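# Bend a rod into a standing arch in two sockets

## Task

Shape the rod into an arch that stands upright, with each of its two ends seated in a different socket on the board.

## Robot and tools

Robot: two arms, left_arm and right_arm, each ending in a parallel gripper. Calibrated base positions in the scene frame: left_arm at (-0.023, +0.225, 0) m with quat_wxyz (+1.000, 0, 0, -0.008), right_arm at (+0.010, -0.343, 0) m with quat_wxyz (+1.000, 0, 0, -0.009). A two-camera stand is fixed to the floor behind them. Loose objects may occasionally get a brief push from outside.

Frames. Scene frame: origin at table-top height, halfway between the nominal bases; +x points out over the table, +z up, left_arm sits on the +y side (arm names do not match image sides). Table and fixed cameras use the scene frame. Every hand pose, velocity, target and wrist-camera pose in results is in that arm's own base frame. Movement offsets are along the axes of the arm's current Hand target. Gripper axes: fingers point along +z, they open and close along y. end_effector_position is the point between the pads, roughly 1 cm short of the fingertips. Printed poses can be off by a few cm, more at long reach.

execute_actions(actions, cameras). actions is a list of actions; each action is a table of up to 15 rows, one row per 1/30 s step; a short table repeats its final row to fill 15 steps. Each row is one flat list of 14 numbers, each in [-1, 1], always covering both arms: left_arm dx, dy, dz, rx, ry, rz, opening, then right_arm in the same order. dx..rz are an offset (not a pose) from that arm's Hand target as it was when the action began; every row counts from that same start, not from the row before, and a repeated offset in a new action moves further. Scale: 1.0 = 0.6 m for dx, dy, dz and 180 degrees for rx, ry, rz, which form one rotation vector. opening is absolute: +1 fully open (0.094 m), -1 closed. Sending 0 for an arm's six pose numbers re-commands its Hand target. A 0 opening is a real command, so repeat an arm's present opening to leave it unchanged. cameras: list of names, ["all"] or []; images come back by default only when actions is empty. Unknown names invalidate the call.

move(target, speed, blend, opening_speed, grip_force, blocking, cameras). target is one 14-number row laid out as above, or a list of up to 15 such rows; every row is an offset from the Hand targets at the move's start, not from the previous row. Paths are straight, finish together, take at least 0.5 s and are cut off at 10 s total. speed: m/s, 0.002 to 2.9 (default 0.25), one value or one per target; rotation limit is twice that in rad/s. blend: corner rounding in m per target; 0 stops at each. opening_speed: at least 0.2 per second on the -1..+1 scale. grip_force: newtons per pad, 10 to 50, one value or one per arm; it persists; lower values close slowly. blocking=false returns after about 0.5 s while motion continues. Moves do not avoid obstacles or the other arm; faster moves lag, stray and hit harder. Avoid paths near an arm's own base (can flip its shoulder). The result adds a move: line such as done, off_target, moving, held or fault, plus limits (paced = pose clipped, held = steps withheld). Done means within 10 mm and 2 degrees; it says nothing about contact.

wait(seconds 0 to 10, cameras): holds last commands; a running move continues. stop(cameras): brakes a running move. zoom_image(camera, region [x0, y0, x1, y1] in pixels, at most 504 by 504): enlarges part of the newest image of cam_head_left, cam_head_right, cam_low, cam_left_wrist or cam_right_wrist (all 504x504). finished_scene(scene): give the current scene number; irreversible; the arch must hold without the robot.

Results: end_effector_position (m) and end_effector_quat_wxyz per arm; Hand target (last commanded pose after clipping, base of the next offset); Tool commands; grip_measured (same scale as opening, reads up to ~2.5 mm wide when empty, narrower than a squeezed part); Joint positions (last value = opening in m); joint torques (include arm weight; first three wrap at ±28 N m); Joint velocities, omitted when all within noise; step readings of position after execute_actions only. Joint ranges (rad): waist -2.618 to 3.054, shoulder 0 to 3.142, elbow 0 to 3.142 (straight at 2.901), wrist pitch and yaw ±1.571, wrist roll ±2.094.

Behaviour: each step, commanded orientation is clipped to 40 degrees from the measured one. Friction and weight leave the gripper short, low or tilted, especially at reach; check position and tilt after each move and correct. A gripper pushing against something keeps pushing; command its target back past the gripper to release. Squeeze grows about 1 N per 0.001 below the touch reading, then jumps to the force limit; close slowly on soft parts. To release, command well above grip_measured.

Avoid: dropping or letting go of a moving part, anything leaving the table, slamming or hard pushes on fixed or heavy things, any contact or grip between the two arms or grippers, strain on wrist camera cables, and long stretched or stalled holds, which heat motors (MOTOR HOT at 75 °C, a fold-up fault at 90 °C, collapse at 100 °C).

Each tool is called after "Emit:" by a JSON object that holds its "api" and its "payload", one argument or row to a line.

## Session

Emit:
{"api": "execute_actions", "payload": {
  "actions": [],
  "cameras": ["cam_head_left", "cam_low"]
}}

Emit:
{"api": "zoom_image", "payload": {
  "camera": "cam_head_left",
  "region": [150, 240, 430, 380]
}}

Scene clock: 0.00 s.
left_arm: end_effector_position=(+0.3843, +0.0391, +0.0886) grip_measured=+1.000 end_effector_quat_wxyz=(+0.572, -0.087, +0.811, +0.083) | right_arm: end_effector_position=(+0.3961, -0.0098, +0.0921) grip_measured=+1.000 end_effector_quat_wxyz=(+0.575, +0.040, +0.816, -0.046)
Joint positions: left_arm=[-0.008 1.533 0.338 0.846 -0.245 -0.05 0.094] | right_arm=[0.047 1.544 0.376 0.822 0.165 0.029 0.094]
Joint velocities: within noise
Joint torques (N m): no reading
Heat: left arm: 27 °C; right arm: 36 °C.
Hand target: left_arm +0.3868, +0.0399, +0.0949; +0.580, -0.091, +0.805, +0.083 | right_arm +0.3991, -0.0106, +0.1004; +0.585, +0.040, +0.808, -0.048
Tool commands: left_gripper/opening=+1.0 right_gripper/opening=+1.0
Images, in order (width x height): cam_head_left 504x504, cam_low 504x504.

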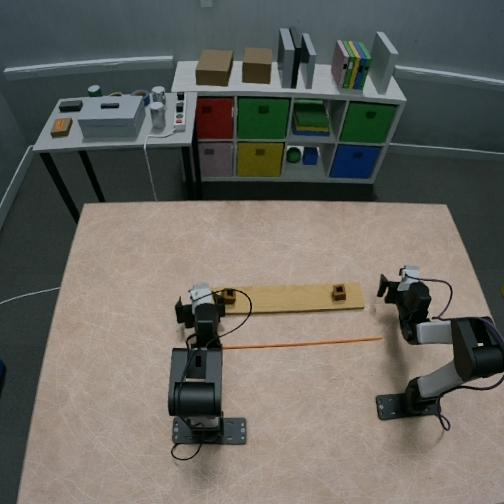

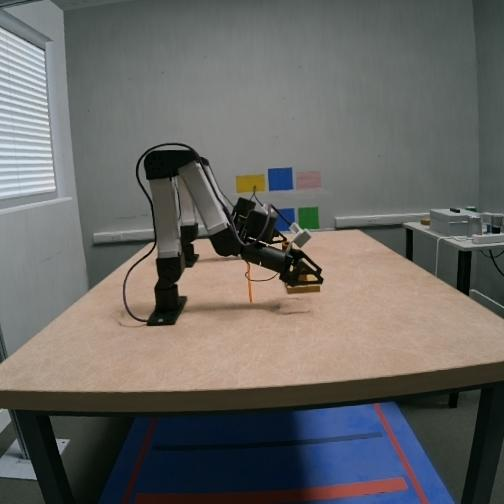

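Scaled by 1.800.

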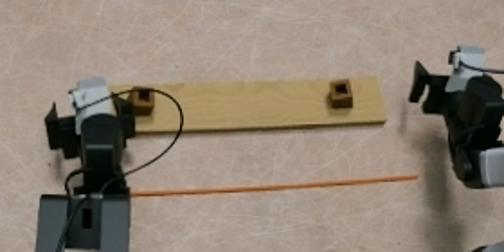

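Emit:
{"api": "move", "payload": {
  "target": [0.1040, -0.0145, -0.2110, 0.3557, 0.2733, 0.4804, 1, 0.1328, 0.1685, -0.2887, -0.3454, 0.2819, -0.4631, 1],
  "speed": 0.3,
  "cameras": ["cam_head_left", "cam_left_wrist", "cam_right_wrist"]
}}

Scene clock: 31.83 s.
left_arm: end_effector_position=(+0.2473, -0.0016, +0.0701) grip_measured=+1.000 end_effector_quat_wxyz=(+0.001, +0.688, +0.726, -0.005) | right_arm: end_effector_position=(+0.2208, +0.1102, +0.0725) grip_measured=+1.000 end_effector_quat_wxyz=(-0.005, +0.713, -0.701, -0.001)
Joint positions: left_arm=[-0.001 1.508 1.032 -1.1 0.008 1.517 0.094] | right_arm=[0.459 1.491 1.026 -1.098 -0.006 -1.128 0.094]
Joint torques (N m): left_arm=[-1.11 -3.77 10.35 -0.04 -0.01 0.12] | right_arm=[0.13 -4.93 8.83 0.14 0.02 -0.11]
Heat: left arm: 31 °C; right arm: 41 °C.
Hand target: left_arm +0.2532, -0.0020, +0.0750; +0.000, +0.698, +0.716, +0.000 | right_arm +0.2233, +0.1120, +0.0753; +0.000, +0.720, -0.694, +0.000
Off the commanded pose: left_arm 0.008 m, 2 deg | right_arm 0.004 m, 1 deg.
move: done
Images, in order (width x height): cam_head_left 504x504, cam_left_wrist 504x504, cam_right_wrist 504x504.

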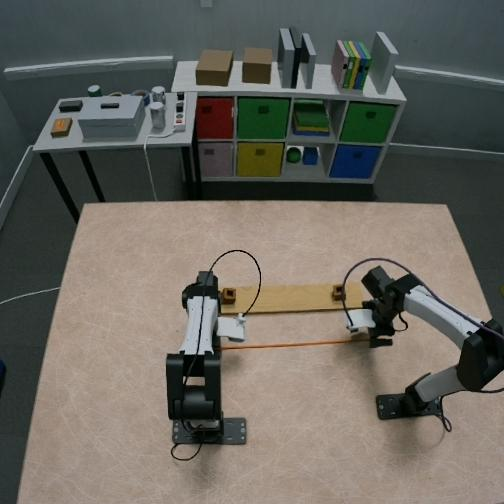

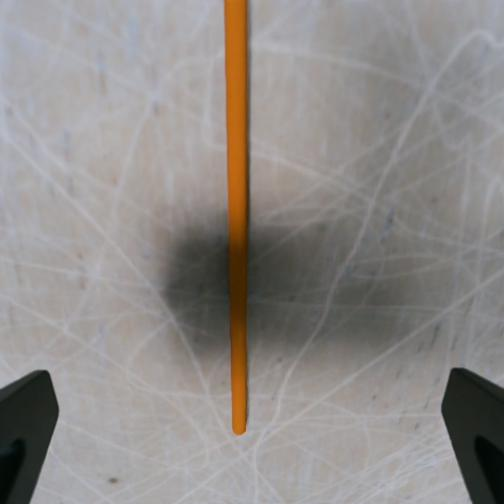

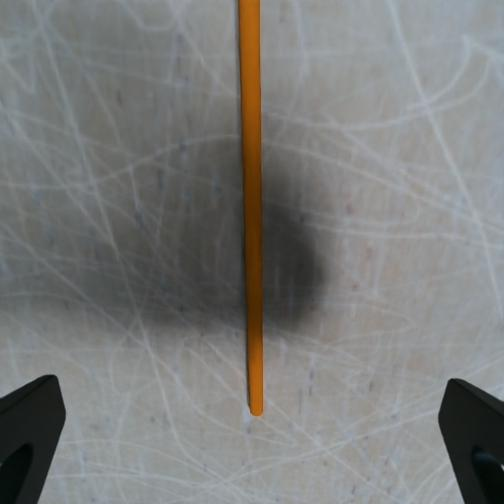

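Emit:
{"api": "move", "payload": {
  "target": [
    [0.0083, 0, 0.075, 0, 0, 0.0028, 1, 0.0058, 0, 0.0822, 0, 0, -0.005, 1],
    [0.0083, 0, 0.1108, 0, 0, 0.0028, 1, 0.0058, 0, 0.1172, 0, 0, -0.005, 1],
    [0.0083, 0, 0.1108, 0, 0, 0.0028, -1, 0.0058, 0, 0.1172, 0, 0, -0.005, -1]
  ],
  "blend": [0.005, 0, 0],
  "speed": [0.15, 0.05, 0.05],
  "opening_speed": 1.0,
  "cameras": ["cam_left_wrist", "cam_right_wrist"]
}}

Scene clock: 58.30 s.
left_arm: end_effector_position=(+0.2635, -0.0013, +0.0181) grip_measured=-0.921 end_effector_quat_wxyz=(+0.018, +0.699, +0.715, +0.013) | right_arm: end_effector_position=(+0.2296, +0.1117, +0.0146) grip_measured=-0.915 end_effector_quat_wxyz=(-0.016, +0.725, -0.689, +0.010)
Joint positions: left_arm=[-0.001 1.595 0.897 -0.829 0.007 1.546 0.004] | right_arm=[0.458 1.578 0.864 -0.821 0.008 -1.163 0.004]
Joint torques (N m): left_arm=[0.5 -3.71 4.97 0.16 0 0.11] | right_arm=[-1.05 -4.52 4.26 0.41 -0.13 -0.1]
Heat: left arm: 30 °C; right arm: 36 °C.
Hand target: left_arm +0.2533, +0.0029, +0.0086; +0.001, +0.702, +0.713, +0.000 | right_arm +0.2234, +0.1086, +0.0050; +0.000, +0.725, -0.688, +0.000
Off the commanded pose: left_arm 0.015 m, 3 deg | right_arm 0.012 m, 2 deg.
move: off_target (left_arm, right_arm); target 3's new opening was sent with right_arm's hand 0.014 m and 1 deg from that target
Images, in order (width x height): cam_left_wrist 504x504, cam_right_wrist 504x504.

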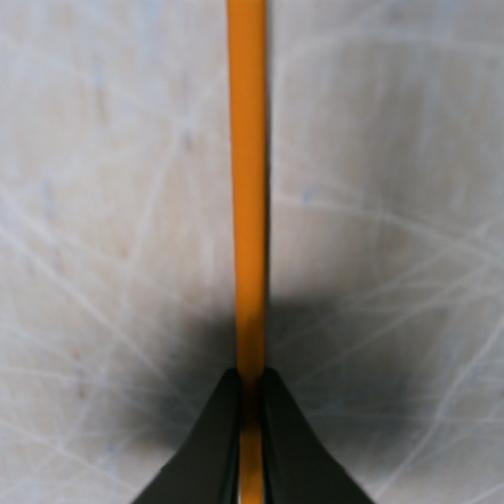

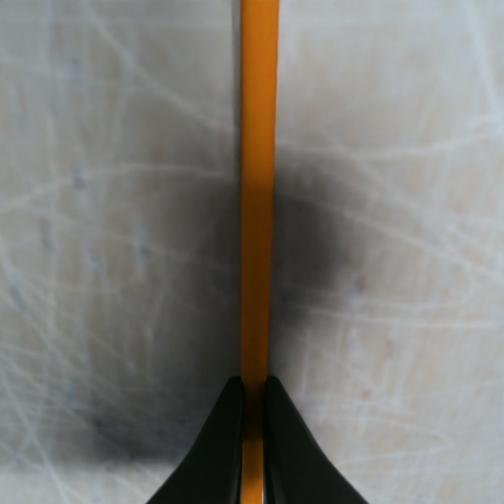

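Emit:
{"api": "move", "payload": {
  "target": [
    [0, 0, -0.1167, 0, 0, 0, -1, 0, 0, -0.1167, 0, 0, 0, -1],
    [-0.0142, 0.2160, -0.4190, -0.4990, 0.0005, 0.0002, -1, -0.0108, -0.2117, -0.4125, 0.5002, 0.0086, 0.0086, -1]
  ],
  "blend": [0.02, 0],
  "speed": [0.1, 0.14],
  "cameras": ["cam_head_left", "cam_left_wrist", "cam_right_wrist"]
}}

Emit:
{"api": "zoom_image", "payload": {
  "camera": "cam_head_left",
  "region": [190, 260, 370, 330]
}}

Scene clock: 103.77 s.
left_arm: end_effector_position=(+0.3821, +0.0016, +0.2538) grip_measured=-0.921 end_effector_quat_wxyz=(+0.481, +0.503, +0.521, +0.494) | right_arm: end_effector_position=(+0.3480, +0.1191, +0.2462) grip_measured=-0.915 end_effector_quat_wxyz=(+0.486, -0.516, +0.504, -0.494)
Joint positions: left_arm=[-0.018 1.079 0.516 0.513 -0.049 1.563 0.004] | right_arm=[0.598 1.109 0.49 0.571 0.594 -1.564 0.004]
Joint torques (N m): left_arm=[-1.59 -1.99 7.66 2.86 0.01 0.01] | right_arm=[-0.94 -2.74 6.61 2.67 -0.15 -0.06]
Heat: left arm: 29 °C; right arm: 35 °C.
Hand target: left_arm +0.3826, -0.0036, +0.2601; +0.495, +0.497, +0.504, +0.504 | right_arm +0.3500, +0.1215, +0.2524; +0.505, -0.504, +0.495, -0.495
Off the commanded pose: left_arm 0.008 m, 3 deg | right_arm 0.007 m, 3 deg.
move: off_target (left_arm, right_arm)
Images, in order (width x height): cam_head_left 504x504, cam_left_wrist 504x504, cam_right_wrist 504x504.

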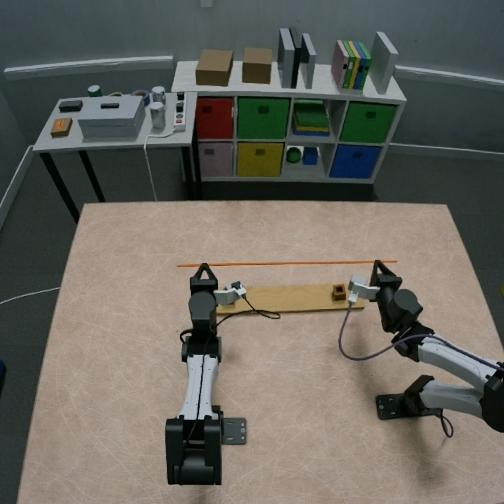

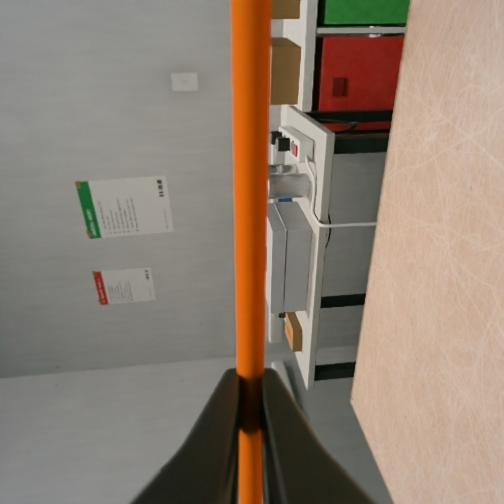

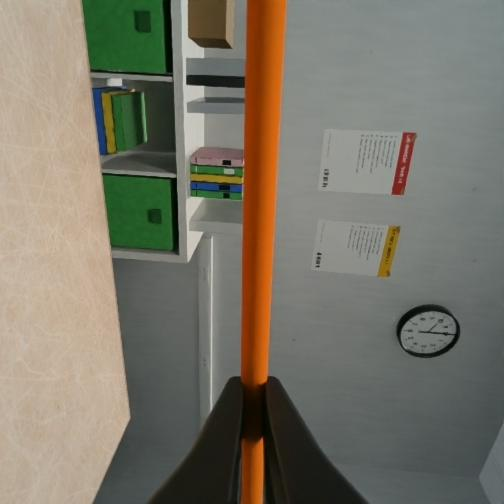

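Scaled by 2.800.

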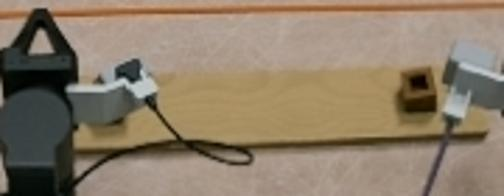

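Emit:
{"api": "move", "payload": {
  "target": [
    [-0.0297, -0.0418, -0.0432, 0.0219, -0.0346, -0.2115, -1, -0.0372, 0.0290, -0.0352, -0.0315, -0.0489, 0.2233, -1],
    [-0.1742, -0.1333, -0.0885, 0.0438, -0.0692, -0.4230, -1, -0.1855, 0.0925, -0.0683, -0.0629, -0.0978, 0.4465, -1]
  ],
  "blend": [0.02, 0],
  "speed": 0.14,
  "cameras": ["cam_head_left", "cam_low", "cam_left_wrist", "cam_right_wrist"]
}}

Emit:
{"api": "zoom_image", "payload": {
  "camera": "cam_low",
  "region": [240, 190, 330, 290]
}}

Emit:
{"api": "zoom_image", "payload": {
  "camera": "cam_head_left",
  "region": [190, 240, 370, 330]
}}

Scene clock: 131.40 s.
left_arm: end_effector_position=(+0.3371, -0.0808, +0.1698) grip_measured=-0.921 end_effector_quat_wxyz=(+0.692, +0.134, +0.707, +0.062) | right_arm: end_effector_position=(+0.3165, +0.2021, +0.1803) grip_measured=-0.915 end_effector_quat_wxyz=(+0.694, -0.166, +0.701, -0.010)
Joint positions: left_arm=[-0.371 1.213 0.166 1.01 -0.273 0.267 0.004] | right_arm=[0.842 1.392 0.339 1.006 0.623 -0.22 0.004]
Joint torques (N m): left_arm=[-3.85 -1.55 6.46 2.85 0.79 -0.34] | right_arm=[3 -3.82 6.19 2.93 -1.04 0.29]
Heat: left arm: 34 °C; right arm: 45 °C.
Hand target: left_arm +0.3311, -0.1088, +0.1801; +0.715, +0.159, +0.681, +0.006 | right_arm +0.3070, +0.2322, +0.1971; +0.720, -0.175, +0.668, +0.069
Off the commanded pose: left_arm 0.031 m, 8 deg | right_arm 0.036 m, 10 deg.
move: off_target (left_arm, right_arm)
Images, in order (width x height): cam_head_left 504x504, cam_low 504x504, cam_left_wrist 504x504, cam_right_wrist 504x504.

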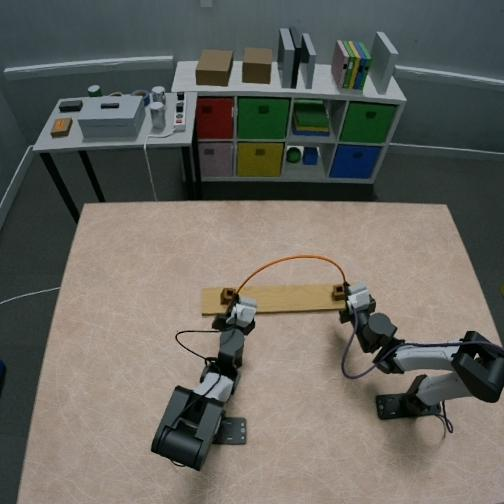

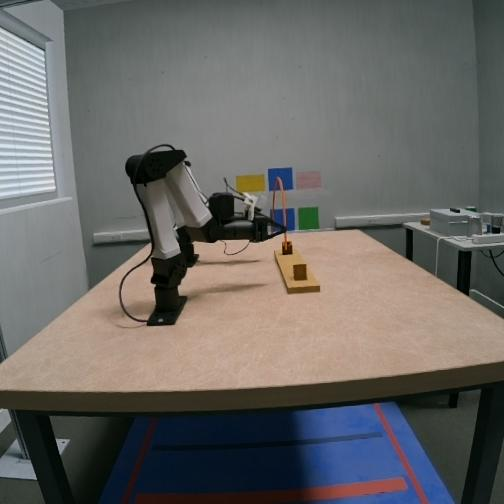

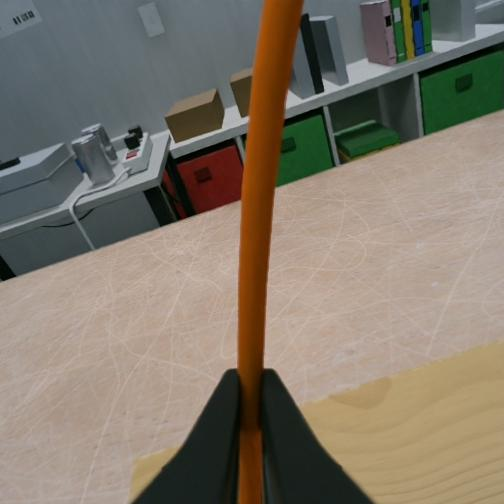

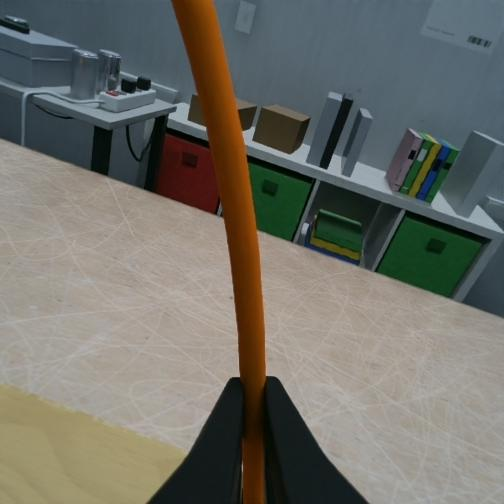

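Scaled by 5.040.

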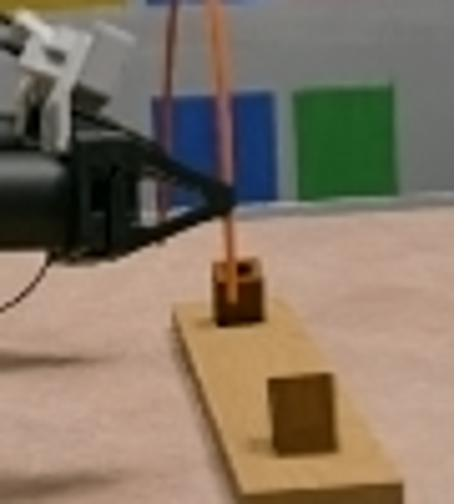

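Scaled by 2.800.

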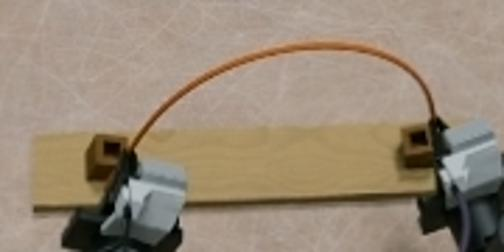

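Emit:
{"api": "move", "payload": {
  "target": [0.0365, 0.0153, 0.0847, 0, 0, 0, -1, 0.0347, -0.0053, 0.0692, 0, 0, 0, -1],
  "speed": 0.1,
  "cameras": ["cam_head_left", "cam_low"]
}}

Emit:
{"api": "zoom_image", "payload": {
  "camera": "cam_low",
  "region": [270, 210, 320, 280]
}}

Emit:
{"api": "zoom_image", "payload": {
  "camera": "cam_head_left",
  "region": [210, 260, 260, 310]
}}

Emit:
{"api": "zoom_image", "payload": {
  "camera": "cam_head_left",
  "region": [320, 255, 370, 305]
}}

Scene clock: 172.57 s.
left_arm: end_effector_position=(+0.3762, -0.0729, +0.1341) grip_measured=-0.921 end_effector_quat_wxyz=(+0.671, +0.128, +0.726, +0.075) | right_arm: end_effector_position=(+0.3464, +0.2009, +0.1478) grip_measured=-0.915 end_effector_quat_wxyz=(+0.678, -0.166, +0.716, -0.029)
Joint positions: left_arm=[-0.296 1.564 0.251 1.224 -0.231 0.266 0.004] | right_arm=[0.766 1.603 0.389 1.12 0.579 -0.218 0.004]
Joint torques (N m): left_arm=[-1.65 -3.26 9.28 2.95 1.34 -0.28] | right_arm=[0.9 -5.26 9.24 3.04 -1.62 0.27]
Heat: left arm: 37 °C; right arm: 46 °C.
Hand target: left_arm +0.3842, -0.1063, +0.1621; +0.715, +0.159, +0.681, +0.006 | right_arm +0.3491, +0.2407, +0.1790; +0.720, -0.175, +0.668, +0.069
Off the commanded pose: left_arm 0.044 m, 11 deg | right_arm 0.051 m, 13 deg.
move: off_target (left_arm, right_arm)
Images, in order (width x height): cam_head_left 504x504, cam_low 504x504.

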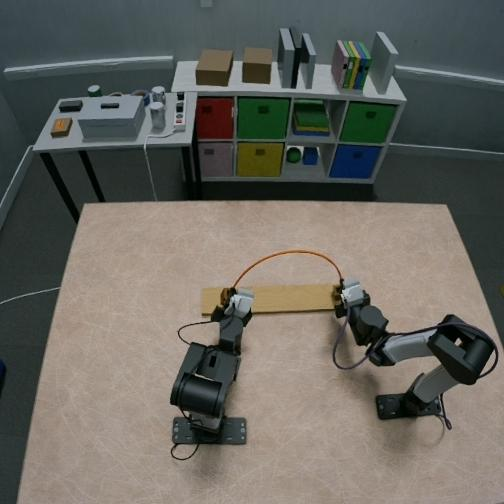

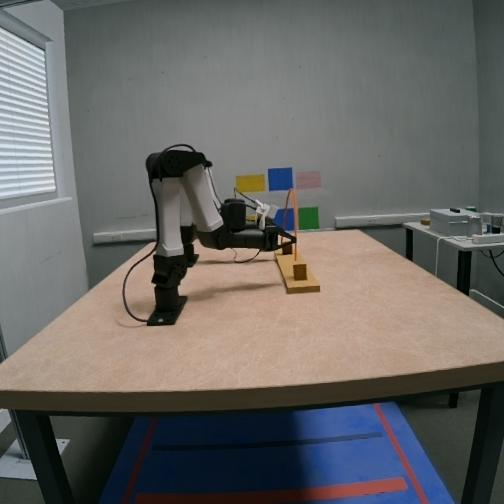

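Scaled by 7.200.

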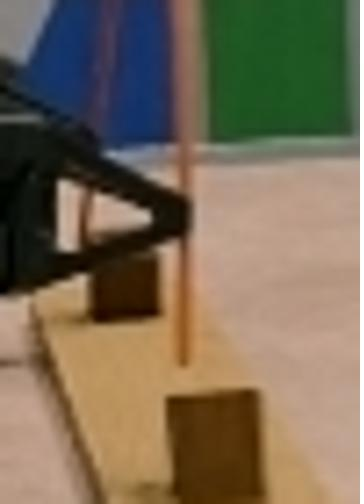

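Scaled by 10.080.

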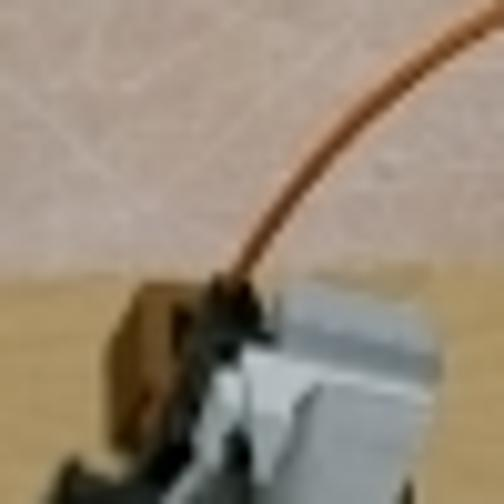

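Scaled by 10.080.

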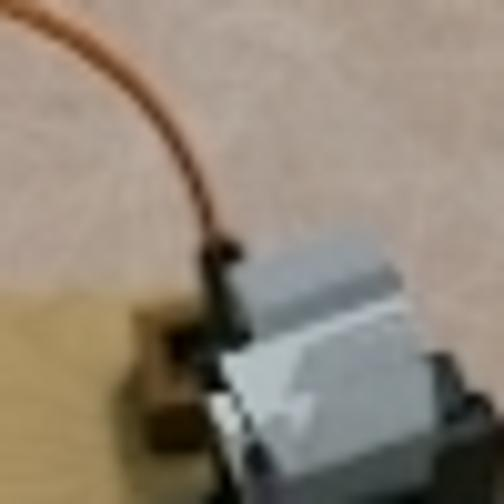

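Emit:
{"api": "move", "payload": {
  "target": [
    [-0.0551, 0.0134, 0.0012, -0.005, -0.0211, 0.0049, -1, -0.0093, 0, 0, 0.003, -0.0206, -0.0077, -1],
    [-0.0542, 0.0145, 0.0300, -0.005, -0.0211, 0.0049, -1, -0.0093, -0.0008, 0.0132, 0.003, -0.0206, -0.0077, -1]
  ],
  "blend": [0.003, 0],
  "speed": 0.07,
  "cameras": ["cam_head_left", "cam_low"]
}}

Emit:
{"api": "zoom_image", "payload": {
  "camera": "cam_low",
  "region": [270, 210, 320, 280]
}}

Emit:
{"api": "zoom_image", "payload": {
  "camera": "cam_head_left",
  "region": [210, 260, 260, 310]
}}

Emit:
{"api": "zoom_image", "payload": {
  "camera": "cam_head_left",
  "region": [320, 255, 370, 305]
}}

Scene clock: 195.03 s.
left_arm: end_effector_position=(+0.3961, -0.0760, +0.1773) grip_measured=-0.921 end_effector_quat_wxyz=(+0.712, +0.114, +0.689, +0.072) | right_arm: end_effector_position=(+0.3566, +0.2053, +0.1587) grip_measured=-0.915 end_effector_quat_wxyz=(+0.708, -0.149, +0.690, -0.021)
Joint positions: left_arm=[-0.285 1.543 0.345 1.224 -0.222 0.27 0.004] | right_arm=[0.752 1.695 0.413 1.287 0.568 -0.244 0.004]
Joint torques (N m): left_arm=[-1.81 -3.55 9.84 2.5 1.37 -0.12] | right_arm=[1.02 -5.64 8.44 2.84 -1.72 0.04]
Heat: left arm: 42 °C; right arm: 48 °C.
Hand target: left_arm +0.4011, -0.1094, +0.1961; +0.738, +0.159, +0.655, +0.012 | right_arm +0.3561, +0.2437, +0.1849; +0.743, -0.177, +0.643, +0.062
Off the commanded pose: left_arm 0.039 m, 10 deg | right_arm 0.047 m, 12 deg.
move: off_target (left_arm, right_arm)
Images, in order (width x height): cam_head_left 504x504, cam_low 504x504.

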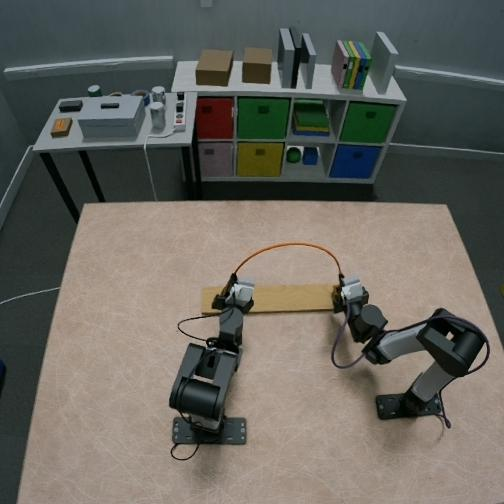

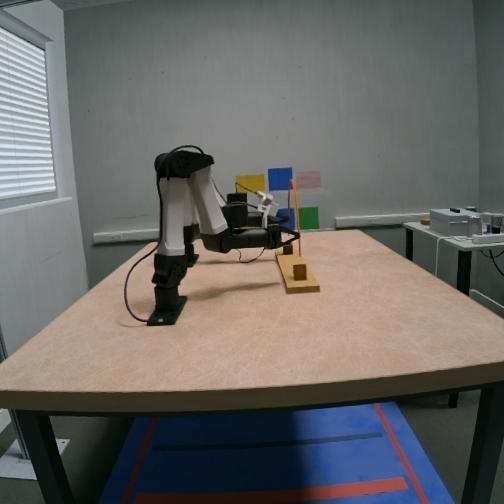

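Scaled by 7.200.

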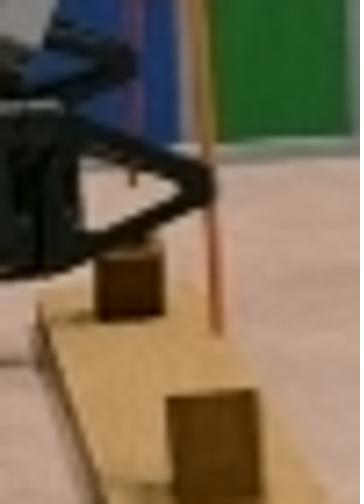

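Scaled by 10.080.

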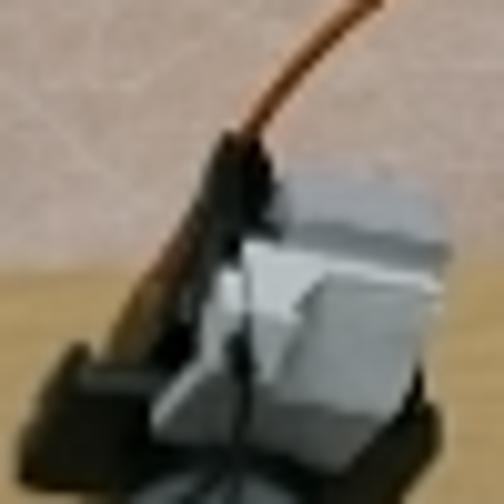

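Scaled by 10.080.

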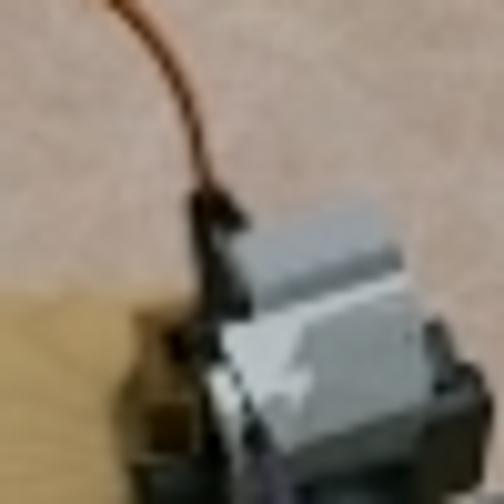

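Emit:
{"api": "zoom_image", "payload": {
  "camera": "cam_head_left",
  "region": [215, 270, 240, 300]
}}

Emit:
{"api": "zoom_image", "payload": {
  "camera": "cam_head_left",
  "region": [330, 270, 355, 300]
}}

Scaled by 16.800.

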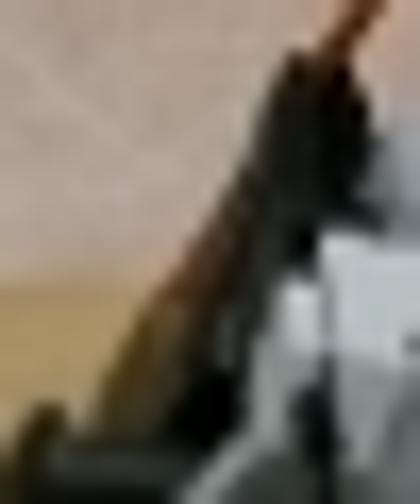

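Scaled by 16.800.

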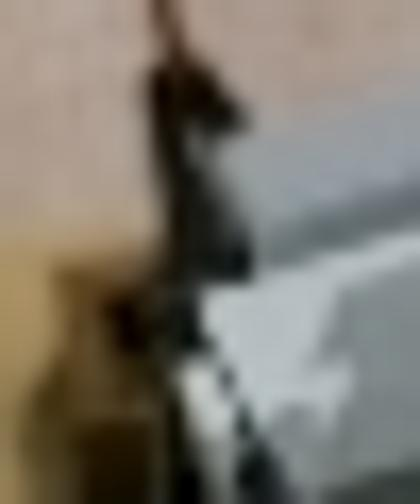

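Emit:
{"api": "move", "payload": {
  "target": [0.0360, -0.0198, -0.0032, 0, 0, -0.0167, -1, 0.0320, 0.0082, -0.0047, 0, 0, 0, -1],
  "speed": 0.06,
  "cameras": ["cam_head_left", "cam_low"]
}}

Emit:
{"api": "zoom_image", "payload": {
  "camera": "cam_low",
  "region": [270, 210, 320, 280]
}}

Emit:
{"api": "zoom_image", "payload": {
  "camera": "cam_head_left",
  "region": [215, 265, 250, 305]
}}

Emit:
{"api": "zoom_image", "payload": {
  "camera": "cam_head_left",
  "region": [325, 260, 360, 300]
}}

Scene clock: 234.73 s.
left_arm: end_effector_position=(+0.4023, -0.0778, +0.1565) grip_measured=-0.921 end_effector_quat_wxyz=(+0.710, +0.108, +0.693, +0.065) | right_arm: end_effector_position=(+0.3594, +0.2079, +0.1433) grip_measured=-0.915 end_effector_quat_wxyz=(+0.711, -0.147, +0.687, -0.019)
Joint positions: left_arm=[-0.285 1.676 0.345 1.348 -0.222 0.25 0.004] | right_arm=[0.752 1.804 0.413 1.405 0.568 -0.246 0.004]
Joint torques (N m): left_arm=[-3.7 -3.99 6.69 2.82 1.18 -0.48] | right_arm=[1.46 -6.13 6.53 2.88 -1.67 0.05]
Heat: left arm: 43 °C; right arm: 56 °C.
Hand target: left_arm +0.4000, -0.1153, +0.1722; +0.738, +0.142, +0.659, -0.008 | right_arm +0.3550, +0.2447, +0.1649; +0.743, -0.177, +0.643, +0.062
Off the commanded pose: left_arm 0.041 m, 11 deg | right_arm 0.043 m, 12 deg.
move: off_target (left_arm, right_arm)
Images, in order (width x height): cam_head_left 504x504, cam_low 504x504.

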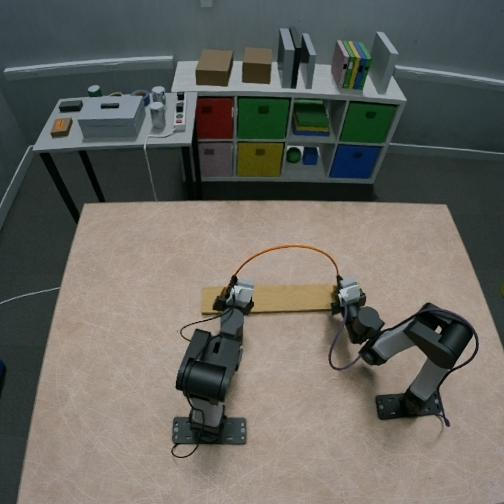

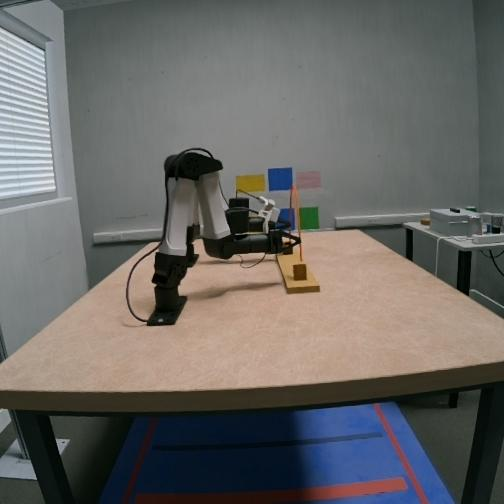

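Scaled by 7.200.

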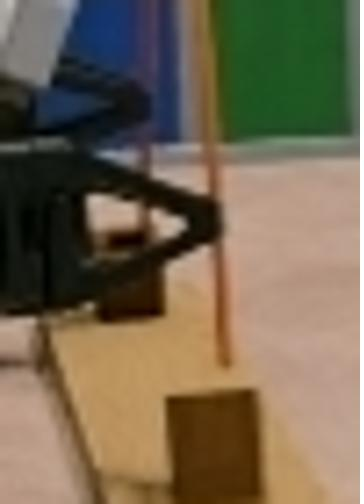

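Scaled by 12.600.

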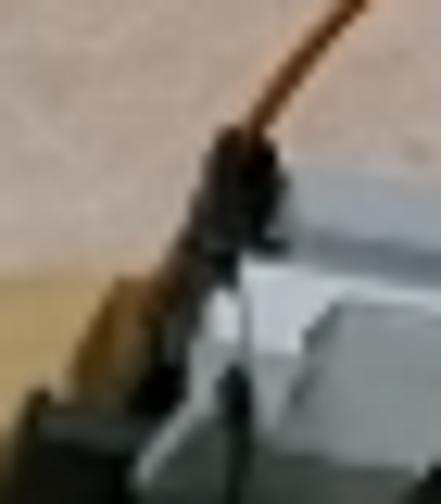

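Scaled by 12.600.

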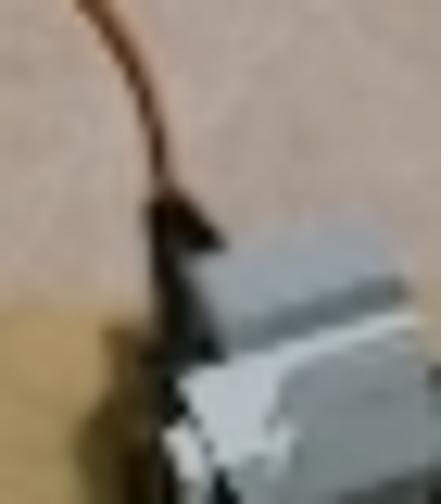

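Emit:
{"api": "move", "payload": {
  "target": [0.0123, -0.0173, -0.0127, 0, 0, 0, -1, 0.0178, 0.0068, -0.0115, 0, 0, 0, -1],
  "speed": 0.05,
  "cameras": ["cam_head_left", "cam_low"]
}}

Emit:
{"api": "zoom_image", "payload": {
  "camera": "cam_low",
  "region": [270, 210, 320, 280]
}}

Emit:
{"api": "zoom_image", "payload": {
  "camera": "cam_head_left",
  "region": [215, 265, 250, 305]
}}

Emit:
{"api": "zoom_image", "payload": {
  "camera": "cam_head_left",
  "region": [325, 260, 360, 300]
}}

Scene clock: 253.43 s.
left_arm: end_effector_position=(+0.3994, -0.0878, +0.1505) grip_measured=-0.921 end_effector_quat_wxyz=(+0.715, +0.112, +0.688, +0.055) | right_arm: end_effector_position=(+0.3603, +0.2087, +0.1324) grip_measured=-0.915 end_effector_quat_wxyz=(+0.709, -0.149, +0.689, -0.021)
Joint positions: left_arm=[-0.312 1.729 0.334 1.423 -0.227 0.244 0.004] | right_arm=[0.752 1.861 0.413 1.456 0.568 -0.246 0.004]
Joint torques (N m): left_arm=[-4.51 -4.15 4.81 2.88 0.86 -0.41] | right_arm=[2.77 -6.28 4.25 3.13 -1.52 0.06]
Heat: left arm: 42 °C; right arm: 57 °C.
Hand target: left_arm +0.3916, -0.1222, +0.1623; +0.738, +0.142, +0.659, -0.008 | right_arm +0.3491, +0.2447, +0.1530; +0.743, -0.177, +0.643, +0.062
Off the commanded pose: left_arm 0.037 m, 9 deg | right_arm 0.043 m, 12 deg.
move: off_target (left_arm, right_arm)
Images, in order (width x height): cam_head_left 504x504, cam_low 504x504.

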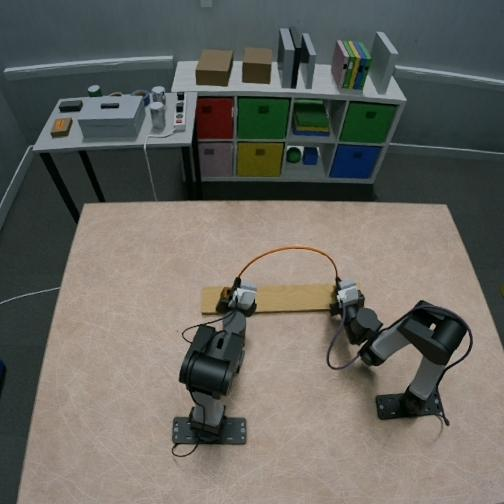

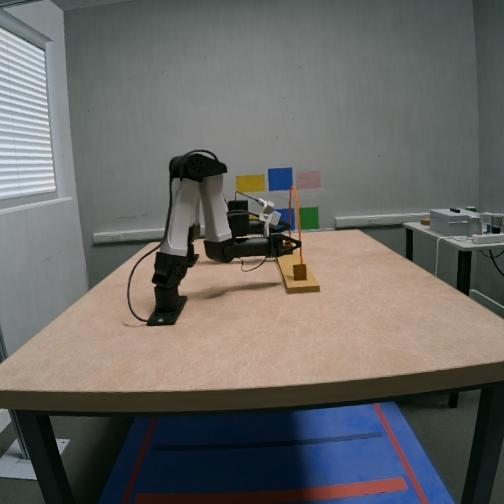

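Scaled by 7.200.

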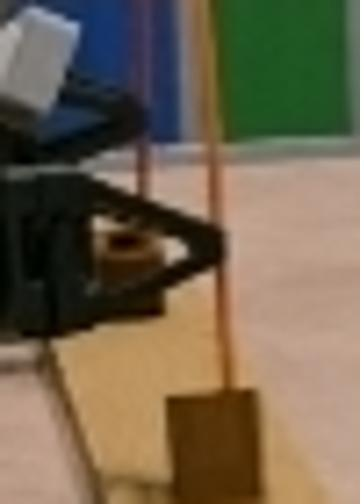

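Scaled by 12.600.

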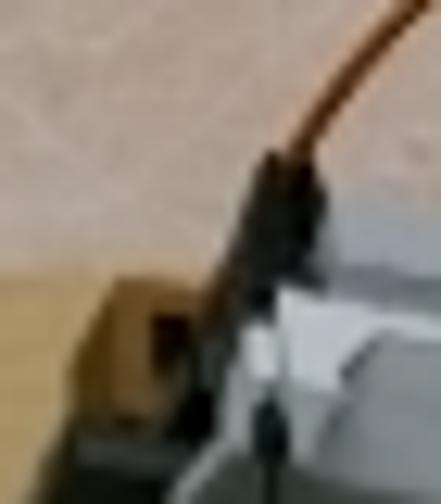

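Scaled by 12.600.

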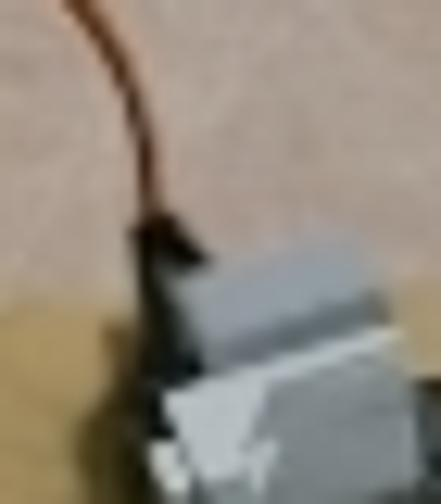

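Emit:
{"api": "move", "payload": {
  "target": [-0.0117, 0, -0.0173, 0, 0, 0, -1, -0.0143, -0.0053, -0.0153, 0, 0, 0, -1],
  "speed": 0.05,
  "cameras": ["cam_head_left", "cam_low"]
}}

Emit:
{"api": "zoom_image", "payload": {
  "camera": "cam_low",
  "region": [270, 210, 320, 280]
}}

Emit:
{"api": "zoom_image", "payload": {
  "camera": "cam_head_left",
  "region": [215, 265, 250, 305]
}}

Emit:
{"api": "zoom_image", "payload": {
  "camera": "cam_head_left",
  "region": [325, 260, 360, 300]
}}

Scene clock: 273.47 s.
left_arm: end_effector_position=(+0.3898, -0.0889, +0.1481) grip_measured=-0.921 end_effector_quat_wxyz=(+0.712, +0.115, +0.691, +0.053) | right_arm: end_effector_position=(+0.3537, +0.2025, +0.1211) grip_measured=-0.915 end_effector_quat_wxyz=(+0.698, -0.158, +0.698, -0.027)
Joint positions: left_arm=[-0.325 1.703 0.299 1.423 -0.234 0.244 0.004] | right_arm=[0.752 1.861 0.375 1.457 0.568 -0.246 0.004]
Joint torques (N m): left_arm=[-4.38 -6.63 4.77 2.63 0.86 -0.36] | right_arm=[3.44 -11.51 4.11 3.02 -1.43 0.01]
Heat: left arm: 45 °C; right arm: 55 °C.
Hand target: left_arm +0.3806, -0.1212, +0.1682; +0.738, +0.142, +0.659, -0.008 | right_arm +0.3401, +0.2398, +0.1609; +0.743, -0.177, +0.643, +0.063
Off the commanded pose: left_arm 0.039 m, 9 deg | right_arm 0.056 m, 13 deg.
move: off_target (left_arm, right_arm)
Images, in order (width x height): cam_head_left 504x504, cam_low 504x504.

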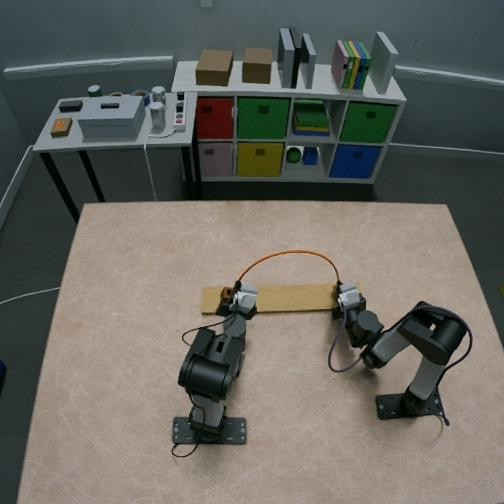

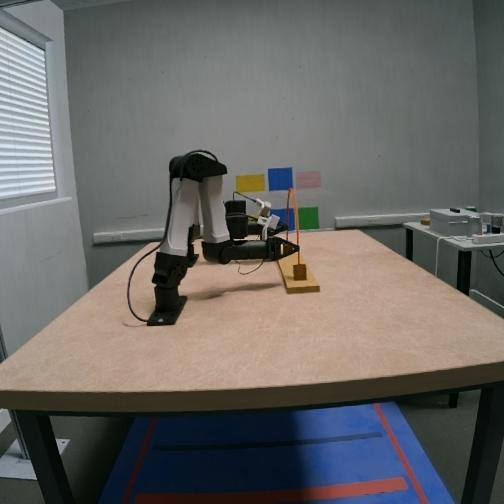

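Scaled by 7.200.

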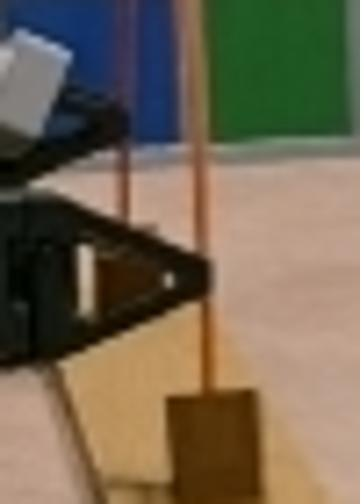

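Scaled by 12.600.

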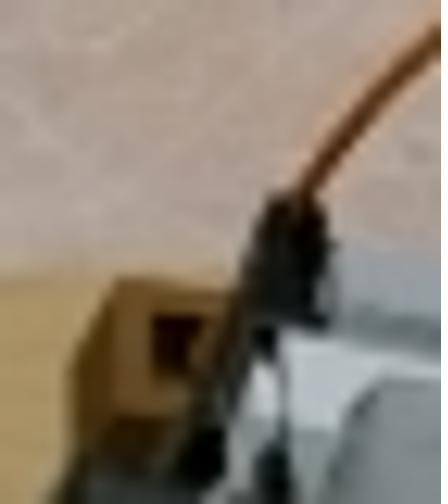

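Scaled by 12.600.

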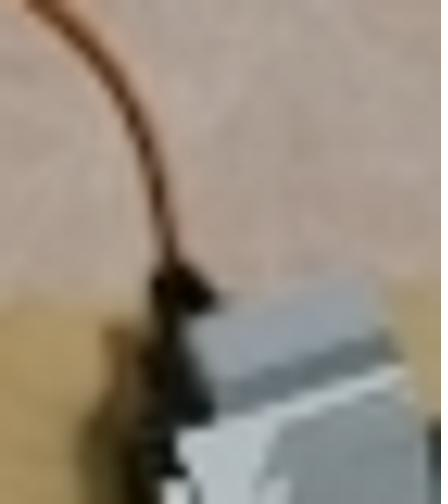

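Emit:
{"api": "move", "payload": {
  "target": [0.0297, 0.0043, -0.0030, 0, 0, 0, -1, 0.0370, 0.0010, -0.0025, 0, 0, 0, -1],
  "speed": 0.04,
  "cameras": ["cam_head_left", "cam_low"]
}}

Emit:
{"api": "zoom_image", "payload": {
  "camera": "cam_low",
  "region": [270, 210, 320, 280]
}}

Emit:
{"api": "zoom_image", "payload": {
  "camera": "cam_head_left",
  "region": [215, 265, 250, 305]
}}

Emit:
{"api": "zoom_image", "payload": {
  "camera": "cam_head_left",
  "region": [325, 260, 360, 300]
}}

Scene clock: 295.53 s.
left_arm: end_effector_position=(+0.3873, -0.0881, +0.1337) grip_measured=-0.921 end_effector_quat_wxyz=(+0.706, +0.118, +0.697, +0.054) | right_arm: end_effector_position=(+0.3514, +0.2004, +0.1179) grip_measured=-0.915 end_effector_quat_wxyz=(+0.695, -0.159, +0.701, -0.028)
Joint positions: left_arm=[-0.325 1.768 0.28 1.489 -0.234 0.244 0.004] | right_arm=[0.752 1.859 0.362 1.457 0.568 -0.241 0.004]
Joint torques (N m): left_arm=[-2.36 -4.1 4.26 3.06 1.03 -0.4] | right_arm=[2.74 -5.71 4.41 3.18 -1.45 0.19]
Heat: left arm: 45 °C; right arm: 55 °C.
Hand target: left_arm +0.3816, -0.1152, +0.1512; +0.738, +0.142, +0.659, -0.008 | right_arm +0.3422, +0.2368, +0.1390; +0.743, -0.177, +0.643, +0.063
Off the commanded pose: left_arm 0.033 m, 9 deg | right_arm 0.043 m, 14 deg.
joint sent to its limit (left arm) — joint 4 (wrist pitch), upper limit. The joint targets still meet the commanded pose.
joint sent to its limit (right arm) — joint 4 (wrist pitch), upper limit. The joint targets are off in position and orientation.
move: off_target (left_arm, right_arm)
Images, in order (width x height): cam_head_left 504x504, cam_low 504x504.

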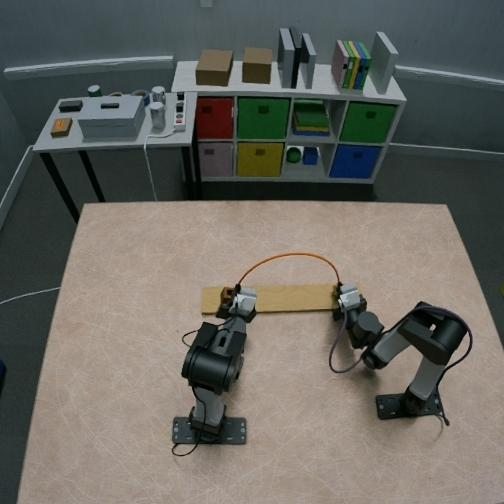

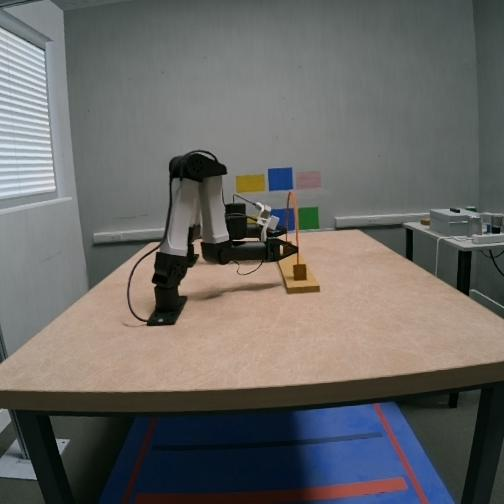

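Scaled by 7.200.

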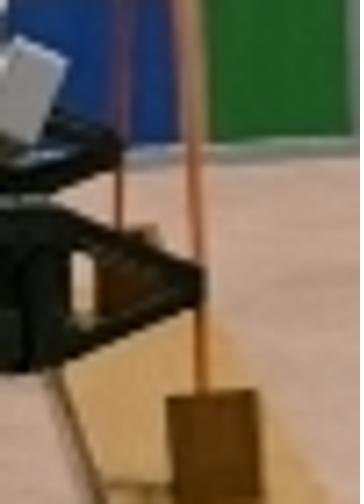

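Scaled by 12.600.

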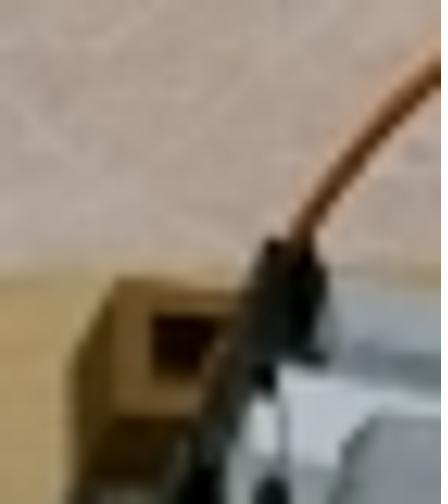

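Scaled by 12.600.

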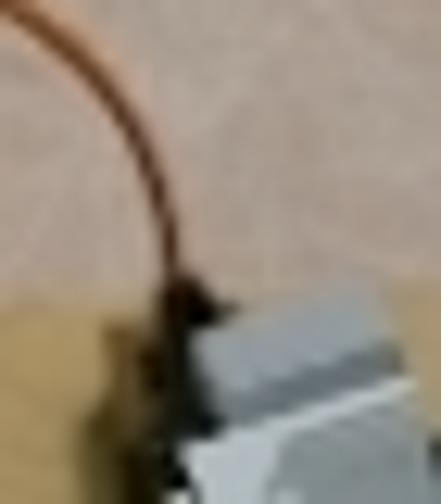

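Emit:
{"api": "move", "payload": {
  "target": [0.0261, 0.0046, -0.0045, 0, 0, 0, -1, 0.0105, -0.0028, -0.0028, 0, 0, 0, -1],
  "speed": 0.04,
  "cameras": ["cam_head_left", "cam_low", "cam_left_wrist"]
}}

Scene clock: 317.73 s.
left_arm: end_effector_position=(+0.3867, -0.0817, +0.1222) grip_measured=-0.921 end_effector_quat_wxyz=(+0.695, +0.116, +0.707, +0.061) | right_arm: end_effector_position=(+0.3500, +0.1991, +0.1108) grip_measured=-0.915 end_effector_quat_wxyz=(+0.688, -0.164, +0.706, -0.031)
Joint positions: left_arm=[-0.311 1.796 0.271 1.498 -0.234 0.244 0.004] | right_arm=[0.752 1.872 0.355 1.457 0.568 -0.24 0.004]
Joint torques (N m): left_arm=[-1.87 -4.1 3.81 2.98 1.2 -0.5] | right_arm=[2.11 -6.13 4.22 3.18 -1.49 0.25]
Heat: left arm: 48 °C; right arm: 57 °C.
Hand target: left_arm +0.3816, -0.1093, +0.1361; +0.738, +0.142, +0.659, -0.008 | right_arm +0.3422, +0.2338, +0.1329; +0.743, -0.177, +0.643, +0.062
Off the commanded pose: left_arm 0.031 m, 11 deg | right_arm 0.042 m, 14 deg.
joint sent to its limit (left arm) — joint 4 (wrist pitch), upper limit. The joint targets are off in orientation, not in position.
joint sent to its limit (right arm) — joint 4 (wrist pitch), upper limit. The joint targets are off in position and orientation.
move: off_target (left_arm, right_arm)
Images, in order (width x height): cam_head_left 504x504, cam_low 504x504, cam_left_wrist 504x504.

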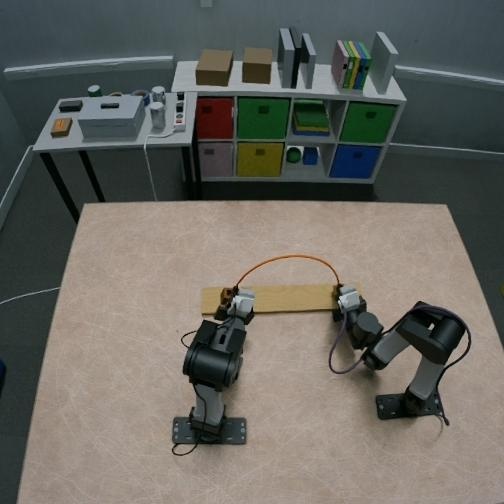

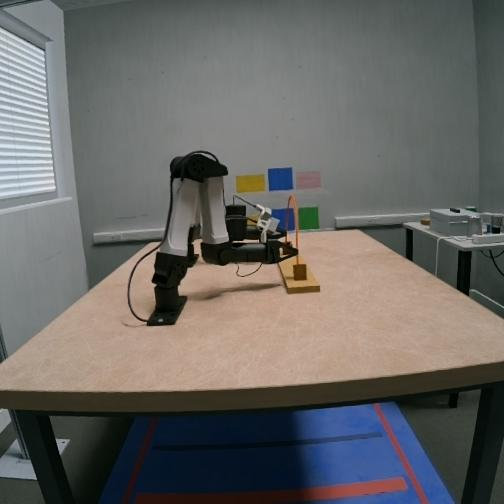

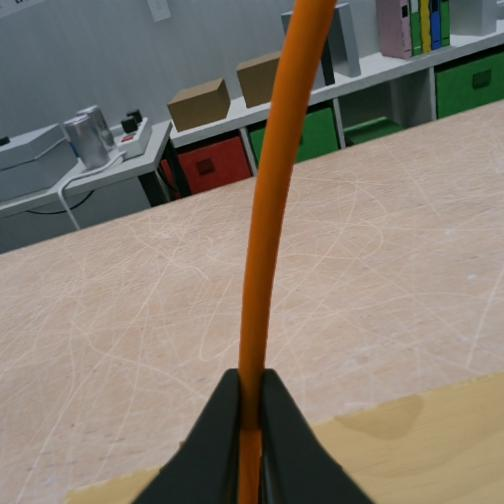

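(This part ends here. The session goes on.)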